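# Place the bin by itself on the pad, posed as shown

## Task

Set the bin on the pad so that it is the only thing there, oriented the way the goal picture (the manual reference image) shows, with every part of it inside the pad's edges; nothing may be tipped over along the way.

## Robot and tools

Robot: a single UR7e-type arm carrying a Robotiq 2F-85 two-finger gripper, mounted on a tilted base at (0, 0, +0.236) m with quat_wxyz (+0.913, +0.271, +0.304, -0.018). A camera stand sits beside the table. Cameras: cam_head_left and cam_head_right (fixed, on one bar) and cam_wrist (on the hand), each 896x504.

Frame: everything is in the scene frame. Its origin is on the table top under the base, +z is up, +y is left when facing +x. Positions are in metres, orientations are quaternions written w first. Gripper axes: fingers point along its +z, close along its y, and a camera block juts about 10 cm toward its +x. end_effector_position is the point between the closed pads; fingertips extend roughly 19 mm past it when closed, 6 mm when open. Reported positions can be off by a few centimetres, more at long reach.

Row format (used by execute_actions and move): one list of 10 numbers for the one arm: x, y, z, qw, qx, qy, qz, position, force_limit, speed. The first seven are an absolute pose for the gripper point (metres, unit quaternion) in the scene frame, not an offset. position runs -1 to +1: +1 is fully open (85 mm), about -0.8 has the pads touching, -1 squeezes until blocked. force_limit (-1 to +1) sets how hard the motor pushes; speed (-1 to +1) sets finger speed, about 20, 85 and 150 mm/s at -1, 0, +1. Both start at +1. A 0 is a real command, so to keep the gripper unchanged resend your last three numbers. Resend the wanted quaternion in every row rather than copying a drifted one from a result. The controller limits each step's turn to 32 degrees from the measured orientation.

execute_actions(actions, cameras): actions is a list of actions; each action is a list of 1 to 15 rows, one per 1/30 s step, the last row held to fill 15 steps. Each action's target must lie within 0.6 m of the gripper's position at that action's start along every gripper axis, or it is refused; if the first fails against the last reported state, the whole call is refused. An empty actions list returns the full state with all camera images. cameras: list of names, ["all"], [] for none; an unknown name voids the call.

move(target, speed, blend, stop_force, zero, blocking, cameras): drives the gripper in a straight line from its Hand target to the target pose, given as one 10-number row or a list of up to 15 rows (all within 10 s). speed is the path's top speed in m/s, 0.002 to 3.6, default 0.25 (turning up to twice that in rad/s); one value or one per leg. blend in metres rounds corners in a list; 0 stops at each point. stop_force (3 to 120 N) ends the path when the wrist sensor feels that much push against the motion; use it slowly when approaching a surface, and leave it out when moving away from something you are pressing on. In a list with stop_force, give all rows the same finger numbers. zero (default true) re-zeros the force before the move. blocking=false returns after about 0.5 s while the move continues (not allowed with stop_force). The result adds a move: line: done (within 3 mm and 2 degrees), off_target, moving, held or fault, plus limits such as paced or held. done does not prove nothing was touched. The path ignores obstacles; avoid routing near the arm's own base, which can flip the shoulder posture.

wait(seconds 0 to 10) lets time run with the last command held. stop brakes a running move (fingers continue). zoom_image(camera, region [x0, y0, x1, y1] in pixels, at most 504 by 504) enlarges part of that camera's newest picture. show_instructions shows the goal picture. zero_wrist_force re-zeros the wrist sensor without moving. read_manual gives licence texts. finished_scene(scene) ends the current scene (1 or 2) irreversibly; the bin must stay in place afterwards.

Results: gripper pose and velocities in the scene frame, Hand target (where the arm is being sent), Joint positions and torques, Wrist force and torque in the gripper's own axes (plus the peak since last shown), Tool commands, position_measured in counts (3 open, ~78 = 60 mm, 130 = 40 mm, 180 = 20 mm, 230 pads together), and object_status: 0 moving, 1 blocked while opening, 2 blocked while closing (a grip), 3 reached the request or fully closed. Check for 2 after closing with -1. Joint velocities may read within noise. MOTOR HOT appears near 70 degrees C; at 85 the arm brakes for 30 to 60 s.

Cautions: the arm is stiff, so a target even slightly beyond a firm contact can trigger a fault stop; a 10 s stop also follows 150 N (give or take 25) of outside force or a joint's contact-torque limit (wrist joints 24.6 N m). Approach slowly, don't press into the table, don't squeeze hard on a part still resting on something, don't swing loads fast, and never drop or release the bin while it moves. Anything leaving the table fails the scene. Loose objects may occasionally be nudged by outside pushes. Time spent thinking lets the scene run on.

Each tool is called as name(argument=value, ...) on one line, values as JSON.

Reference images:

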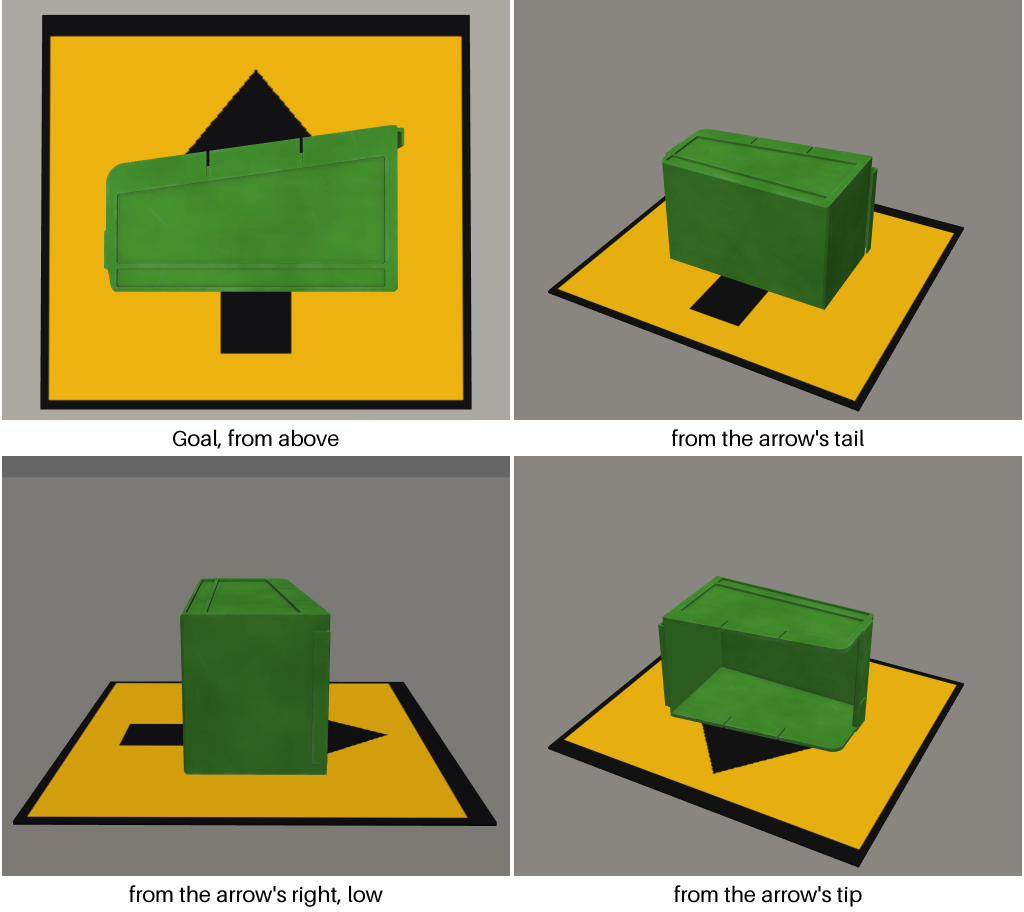

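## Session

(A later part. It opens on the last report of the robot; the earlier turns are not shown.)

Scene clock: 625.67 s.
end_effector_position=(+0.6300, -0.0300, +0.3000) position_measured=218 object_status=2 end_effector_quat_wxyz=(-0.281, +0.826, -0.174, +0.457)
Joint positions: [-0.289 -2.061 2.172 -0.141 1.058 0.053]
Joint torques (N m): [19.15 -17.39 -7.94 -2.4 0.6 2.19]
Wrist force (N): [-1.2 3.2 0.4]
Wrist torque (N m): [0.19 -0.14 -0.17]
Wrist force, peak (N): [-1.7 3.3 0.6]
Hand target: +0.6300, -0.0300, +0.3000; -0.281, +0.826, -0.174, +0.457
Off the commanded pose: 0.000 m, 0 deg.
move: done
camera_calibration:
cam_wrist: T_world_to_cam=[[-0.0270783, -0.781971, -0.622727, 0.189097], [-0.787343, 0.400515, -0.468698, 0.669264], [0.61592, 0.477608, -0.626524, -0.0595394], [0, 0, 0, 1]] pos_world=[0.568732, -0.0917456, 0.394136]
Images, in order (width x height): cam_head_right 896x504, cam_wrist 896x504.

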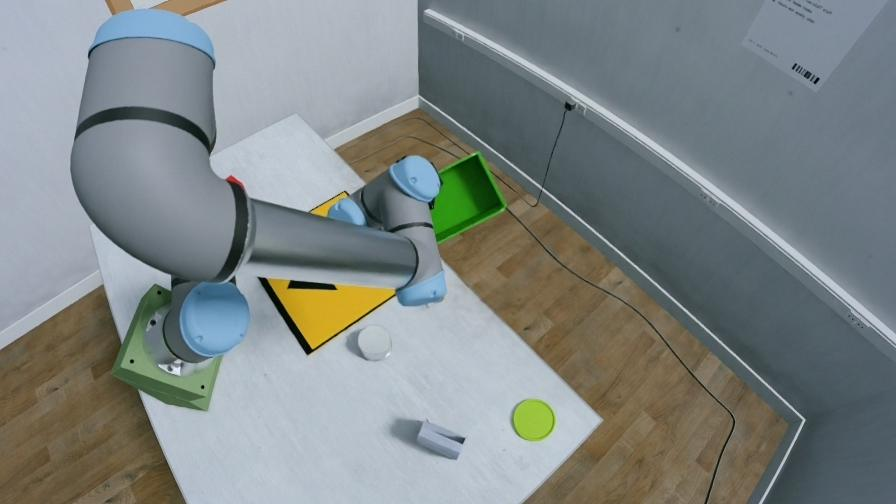

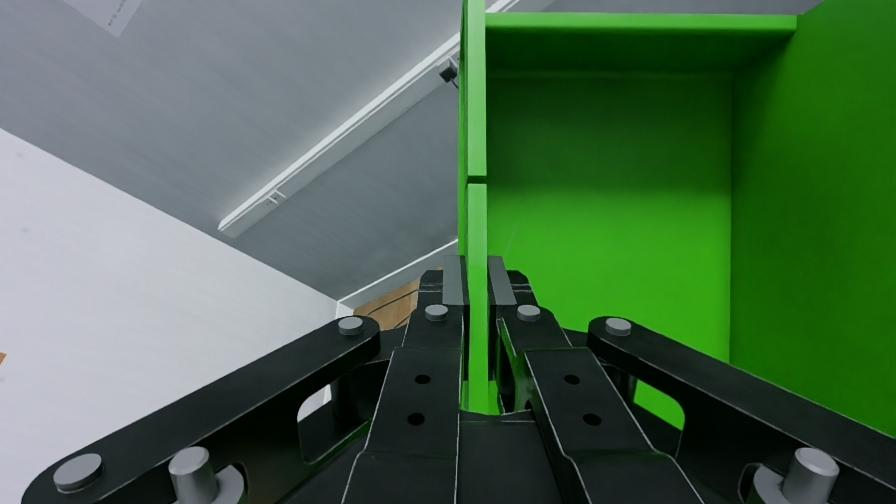

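move(target=[0.44,0.15,0.22,-0.4057,0.4057,-0.5792,0.5792,-1,-0.5,-1], speed=0.16, cameras=["cam_wrist","cam_head_left","cam_head_right"])

zoom_image(camera="cam_head_right", region=[200, 130, 460, 380])

zoom_image(camera="cam_head_left", region=[200, 130, 460, 380])

Scene clock: 633.87 s.
end_effector_position=(+0.4400, +0.1500, +0.2200) position_measured=218 object_status=2 end_effector_quat_wxyz=(+0.406, -0.406, +0.579, -0.579)
Joint positions: [0.413 -0.622 2.559 -2.773 1.967 0.757]
Joint torques (N m): [34.09 -15.05 1.69 -5.22 0.16 -2.16]
Wrist force (N): [1.9 5.4 -1.6]
Wrist torque (N m): [0.46 -0.64 -0.41]
Wrist force, peak (N): [1.0 5.7 -2.1]
Hand target: +0.4400, +0.1500, +0.2200; +0.406, -0.406, +0.579, -0.579
Off the commanded pose: 0.000 m, 0 deg.
move: done
camera_calibration:
cam_wrist: T_world_to_cam=[[0.00164257, -0.00347016, -0.999993, 0.228478], [-0.00956597, 0.999948, -0.00348572, -0.124395], [0.999953, 0.00957162, 0.00160929, -0.315618], [0, 0, 0, 1]] pos_world=[0.314038, 0.128202, 0.22855]

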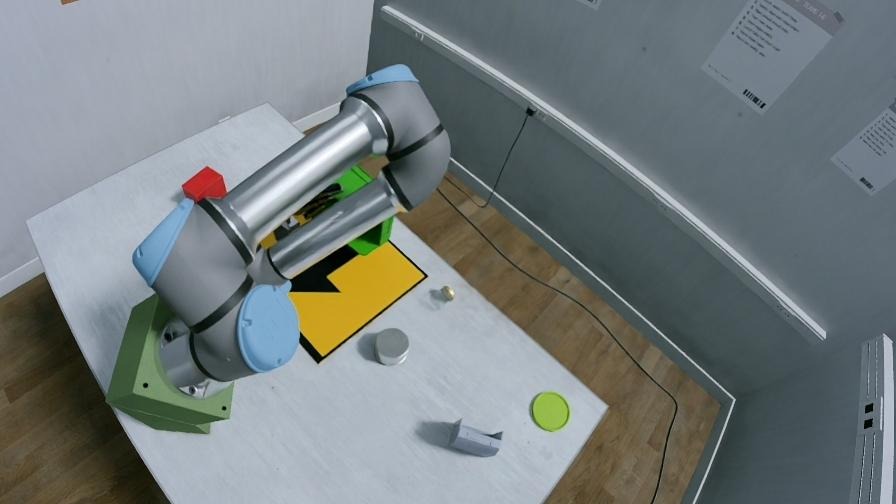

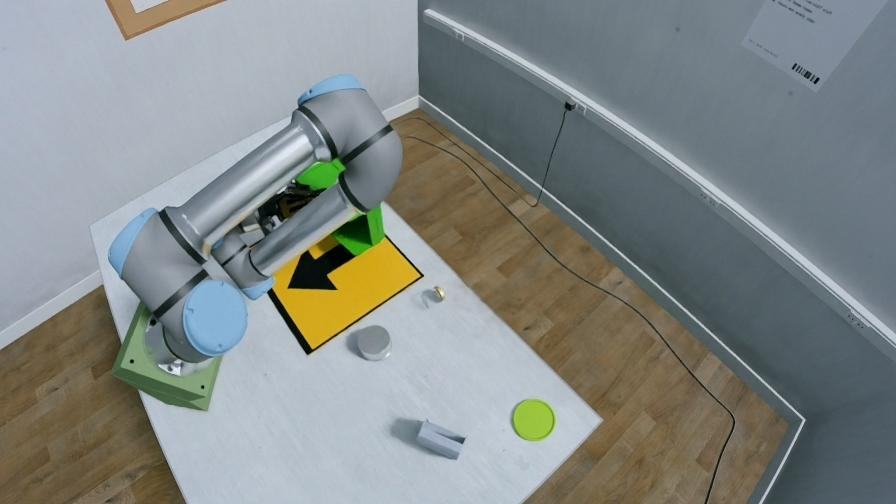

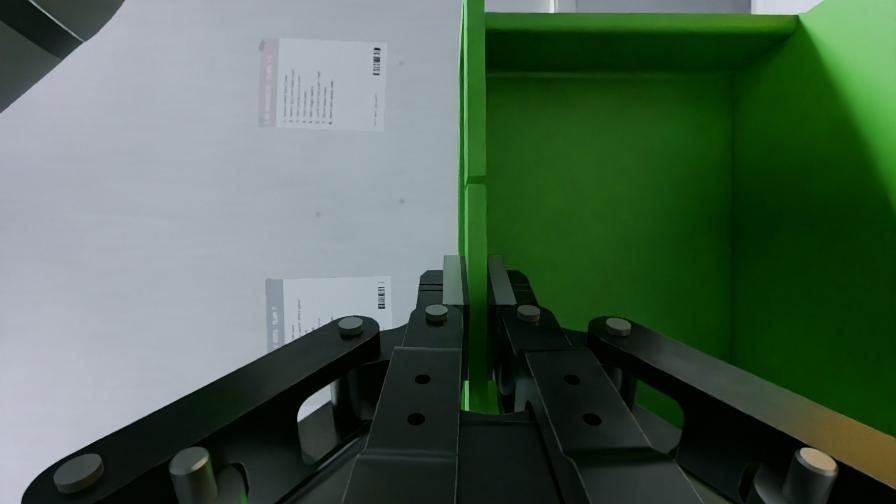

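Scaled by 1.938 from the camera's 896x504 image, which has a finer 1280x720 frame.

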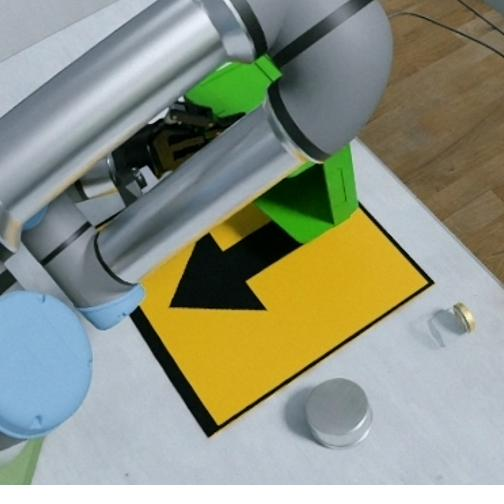

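Scaled by 1.938 from the camera's 896x504 image, which has a finer 1280x720 frame.

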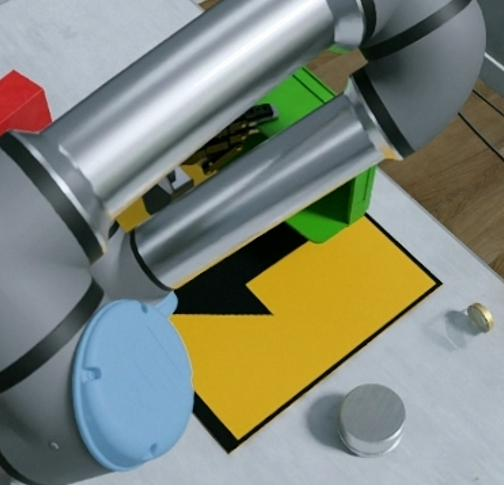

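move(target=[0.44,0.15,0.165,-0.4057,0.4057,-0.5792,0.5792,-1,-0.5,-1], speed=0.08)

move(target=[0.44,0.15,0.115,-0.4057,0.4057,-0.5792,0.5792,-1,-0.5,-1], speed=0.02, stop_force=4, cameras=["cam_wrist","cam_head_right","cam_head_left"])

Scene clock: 664.20 s.
end_effector_position=(+0.4400, +0.1500, +0.1651) position_measured=218 object_status=2 end_effector_quat_wxyz=(+0.406, -0.406, +0.579, -0.579)
Joint positions: [0.286 -0.501 2.499 -2.8 1.881 0.856]
Joint torques (N m): [21.51 -14.25 3.9 -5.1 -4.12 2.48]
Wrist force (N): [2.1 5.0 -1.5]
Wrist torque (N m): [0.51 -0.65 -0.52]
Wrist force, peak (N): [1.9 6.1 -1.4]
Hand target: +0.4400, +0.1500, +0.1650; +0.406, -0.406, +0.579, -0.579
Off the commanded pose: 0.000 m, 0 deg.
move: done

Scene clock: 666.33 s.
end_effector_position=(+0.4400, +0.1500, +0.1442) position_measured=218 object_status=2 end_effector_quat_wxyz=(+0.406, -0.406, +0.579, -0.579)
Joint positions: [0.241 -0.461 2.471 -2.803 1.849 0.89]
Joint torques (N m): [34.67 -27.35 19.08 -2.97 0.08 -2.5]
Wrist force (N): [1.7 2.0 -1.2]
Wrist torque (N m): [0.61 -0.60 -0.16]
Wrist force, peak (N): [4.2 -18.6 -5.5]
Hand target: +0.4400, +0.1500, +0.1442; +0.406, -0.406, +0.579, -0.579
Off the commanded pose: 0.029 m, 0 deg.
move: contact
camera_calibration:
cam_wrist: T_world_to_cam=[[0.00164222, -0.00346995, -0.999993, 0.152578], [-0.00946598, 0.999949, -0.00348535, -0.124691], [0.999954, 0.00947163, 0.00160929, -0.315483], [0, 0, 0, 1]] pos_world=[0.314037, 0.128202, 0.15265]

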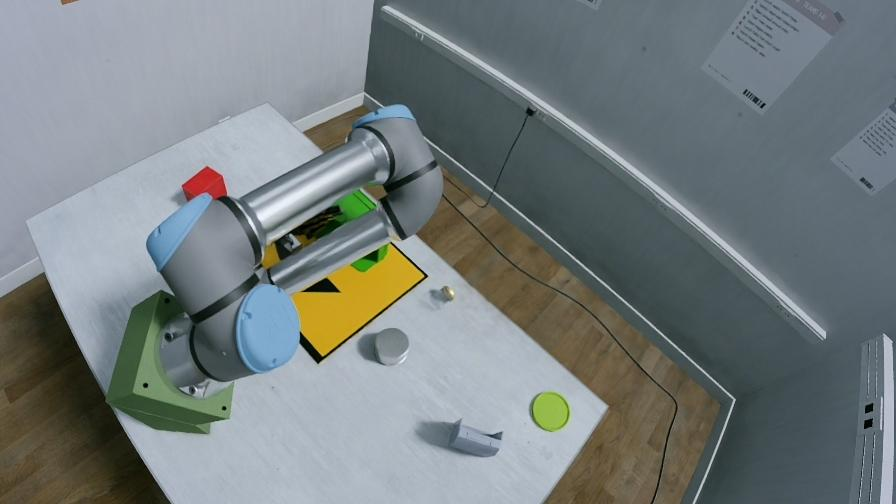

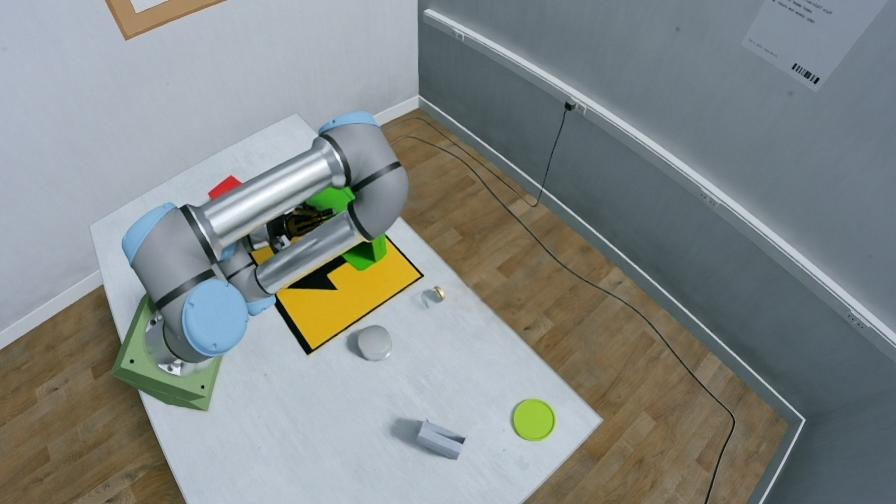

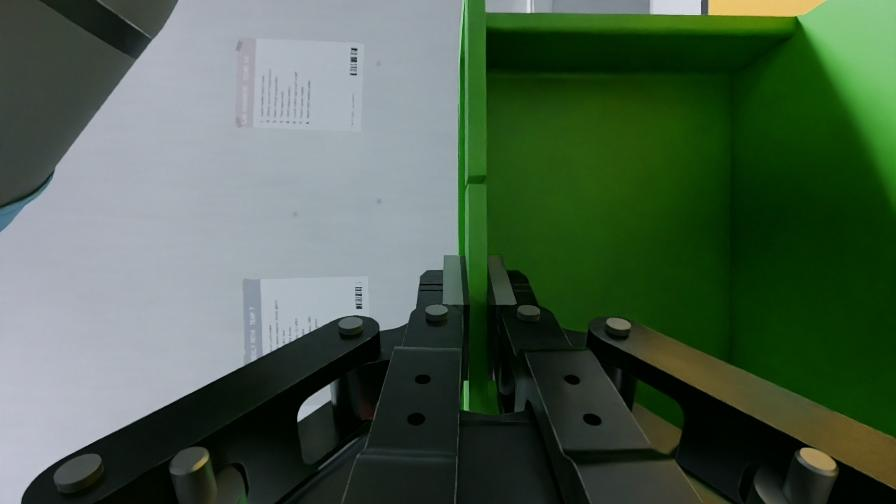

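move(target=[0.44,0.15,0.1440,-0.4057,0.4057,-0.5792,0.5792,-0.35,-0.5,-1], speed=0.02, cameras=["cam_wrist"])

zoom_image(camera="cam_wrist", region=[330, 200, 650, 440])

Scene clock: 674.00 s.
end_effector_position=(+0.4400, +0.1500, +0.1440) position_measured=173 object_status=0 end_effector_quat_wxyz=(+0.406, -0.406, +0.579, -0.579)
Joint positions: [0.241 -0.46 2.471 -2.803 1.849 0.89]
Joint torques (N m): [21.59 -13.81 5.69 -4.05 -3.77 2.13]
Wrist force (N): [2.0 2.3 -1.4]
Wrist torque (N m): [0.60 -0.60 -0.31]
Wrist force, peak (N): [2.2 2.6 -1.2]
Hand target: +0.4400, +0.1500, +0.1440; +0.406, -0.406, +0.579, -0.579
Off the commanded pose: 0.000 m, 0 deg.
move: done
camera_calibration:
cam_wrist: T_world_to_cam=[[0.00174221, -0.00346902, -0.999992, 0.152347], [-0.00946563, 0.999949, -0.00348537, -0.124691], [0.999954, 0.00947163, 0.00170928, -0.315498], [0, 0, 0, 1]] pos_world=[0.314037, 0.128202, 0.15245]
Images, in order (width x height): cam_wrist 896x504.

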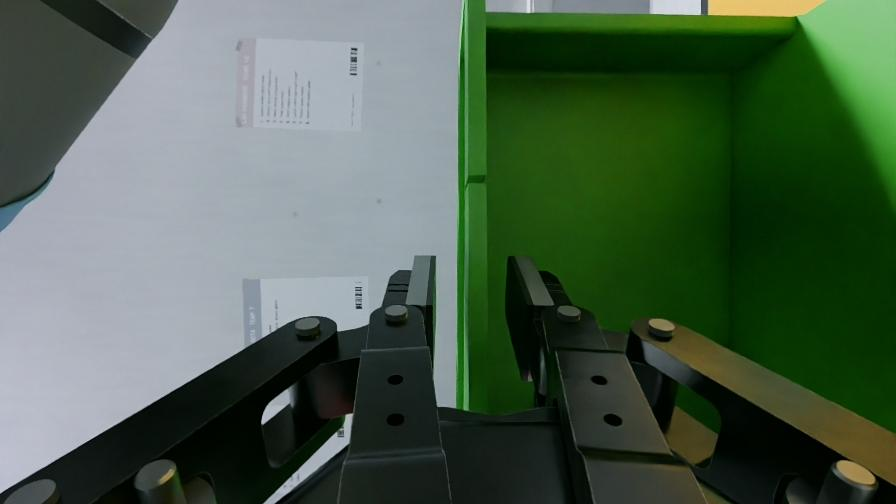

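Scaled by 1.575 from the camera's 896x504 image, which has a finer 1280x720 frame.

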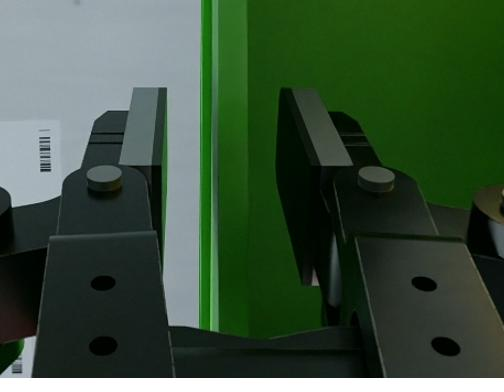

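move(target=[[0.3648,0.1774,0.144,-0.4057,0.4057,-0.5792,0.5792,-0.35,-0.5,-1],[0.375,0.174,0.30,-0.4057,0.4057,-0.5792,0.5792,-0.35,-0.5,-1]], speed=[0.1,0.2], cameras=["cam_wrist"])

Scene clock: 695.90 s.
end_effector_position=(+0.3671, +0.1765, +0.1777) position_measured=173 object_status=3 end_effector_quat_wxyz=(+0.407, -0.406, +0.578, -0.579)
Joint positions: [0.417 -0.263 2.49 -3.065 1.967 0.755]
Joint torques (N m): [20.24 -12.15 5.06 -0.26 -4.14 2.33]
Wrist force (N): [2.0 3.2 -1.3]
Wrist torque (N m): [0.68 -0.64 -0.47]
Wrist force, peak (N): [2.1 5.0 -1.7]
Hand target: +0.3671, +0.1765, +0.1777; +0.407, -0.406, +0.578, -0.579
Off the commanded pose: 0.123 m, 0 deg.
move: held (a check stopped the path); path passed 1 of 2 targets; limits=held
pose unreachable: on one or more control steps of this call, first in action 0 (counted from 0), an arm could not follow its commanded pose, so it was not sent that pose on those steps. It may still have moved: this result reports where it is.
cause: moving toward the commanded pose would bring two parts of the arm too close to each other (its gripper and another part of the arm, with joints 4 (wrist 1) to 6 (wrist 3) between them, 3 mm apart when it was first held).
camera_calibration:
cam_wrist: T_world_to_cam=[[0.00375101, -0.0035421, -0.999987, 0.185596], [-0.0117595, 0.999924, -0.00358599, -0.150893], [0.999924, 0.0117728, 0.00370907, -0.243635], [0, 0, 0, 1]] pos_world=[0.241146, 0.154408, 0.185956]
Images, in order (width x height): cam_wrist 896x504.

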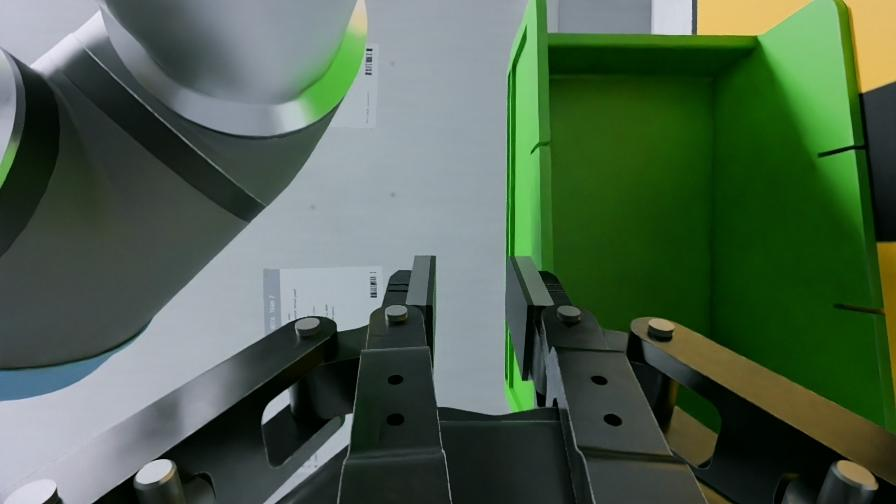

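move(target=[0.44,0.15,0.23,-0.4057,0.4057,-0.5792,0.5792,-0.35,-0.5,-1], speed=0.12)

move(target=[[0.58,0.05,0.36,-0.281,0.8258,-0.1743,0.4572,-0.35,-0.5,-1],[0.43,0.015,0.42,-0.0521,0.9395,0.2953,0.1656,-0.35,-0.5,-1]], speed=0.22, blend=[0.03,0], cameras=["cam_wrist","cam_head_left","cam_head_right"])

Scene clock: 790.23 s.
end_effector_position=(+0.4400, +0.1500, +0.2300) position_measured=173 object_status=3 end_effector_quat_wxyz=(+0.406, -0.406, +0.579, -0.579)
Joint positions: [0.438 -0.646 2.567 -2.766 1.984 0.737]
Joint torques (N m): [33.95 -27.35 15.45 -0.11 0.81 -2.46]
Wrist force (N): [1.8 2.8 -1.4]
Wrist torque (N m): [0.56 -0.60 -0.37]
Wrist force, peak (N): [2.0 3.8 -2.2]
Hand target: +0.4400, +0.1500, +0.2300; +0.406, -0.406, +0.579, -0.579
Off the commanded pose: 0.000 m, 0 deg.
move: done

Scene clock: 796.47 s.
end_effector_position=(+0.4300, +0.0150, +0.4200) position_measured=173 object_status=3 end_effector_quat_wxyz=(-0.052, +0.939, +0.295, +0.166)
Joint positions: [0.824 -1.793 1.861 0.941 2.395 -0.231]
Joint torques (N m): [16.27 2.18 -23.17 3.31 1.9 2.3]
Wrist force (N): [0.9 0.4 -0.3]
Wrist torque (N m): [0.02 -0.14 -0.09]
Wrist force, peak (N): [1.4 3.3 -1.7]
Hand target: +0.4300, +0.0150, +0.4200; -0.052, +0.939, +0.295, +0.166
Off the commanded pose: 0.000 m, 0 deg.
move: done
camera_calibration:
cam_wrist: T_world_to_cam=[[0.574949, -0.818187, -0.00182958, -0.225566], [-0.818145, -0.57494, 0.00916359, 0.377282], [-0.00854943, -0.00377174, -0.999956, 0.549858], [0, 0, 0, 1]] pos_world=[0.443061, 0.0344326, 0.545964]

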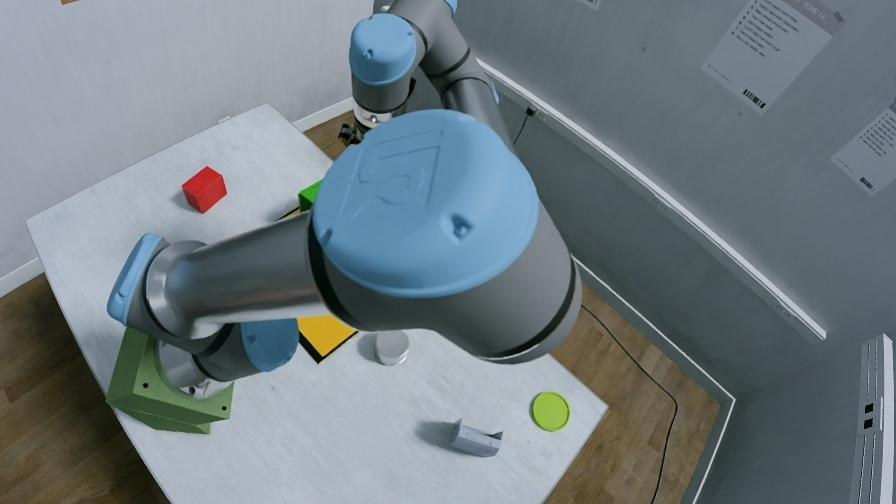

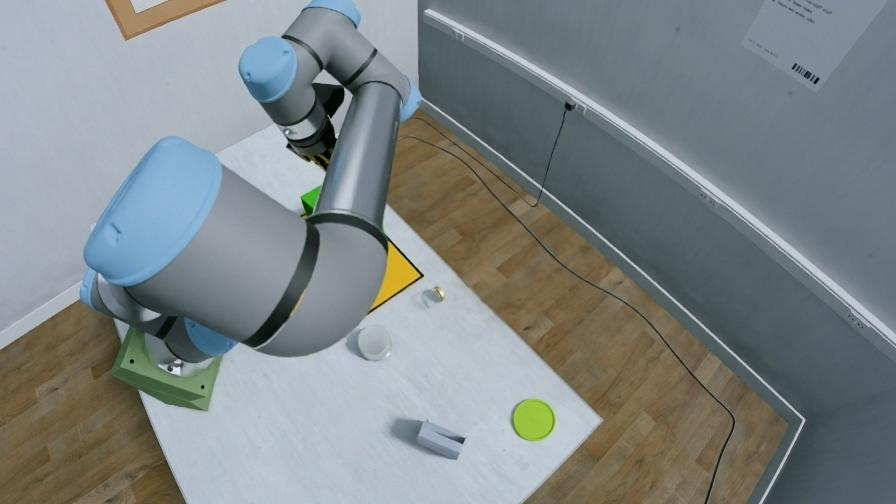

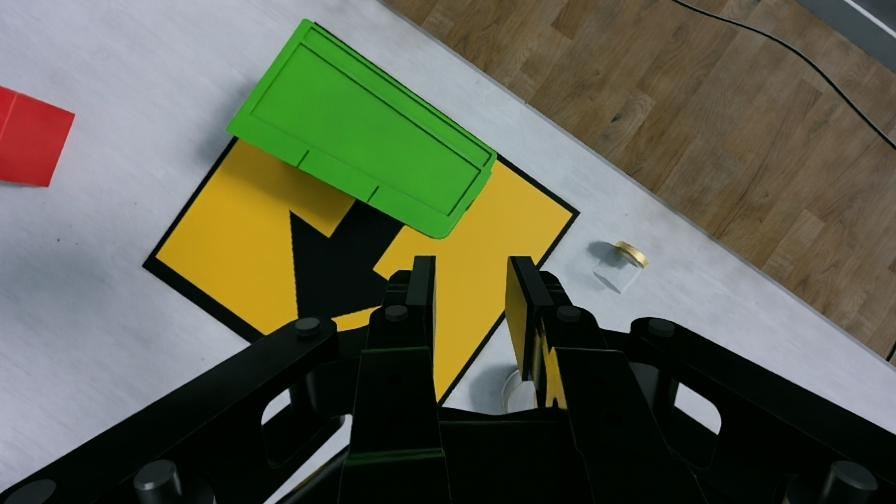

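finished_scene(scene=2)

The scene is finished: the task was done.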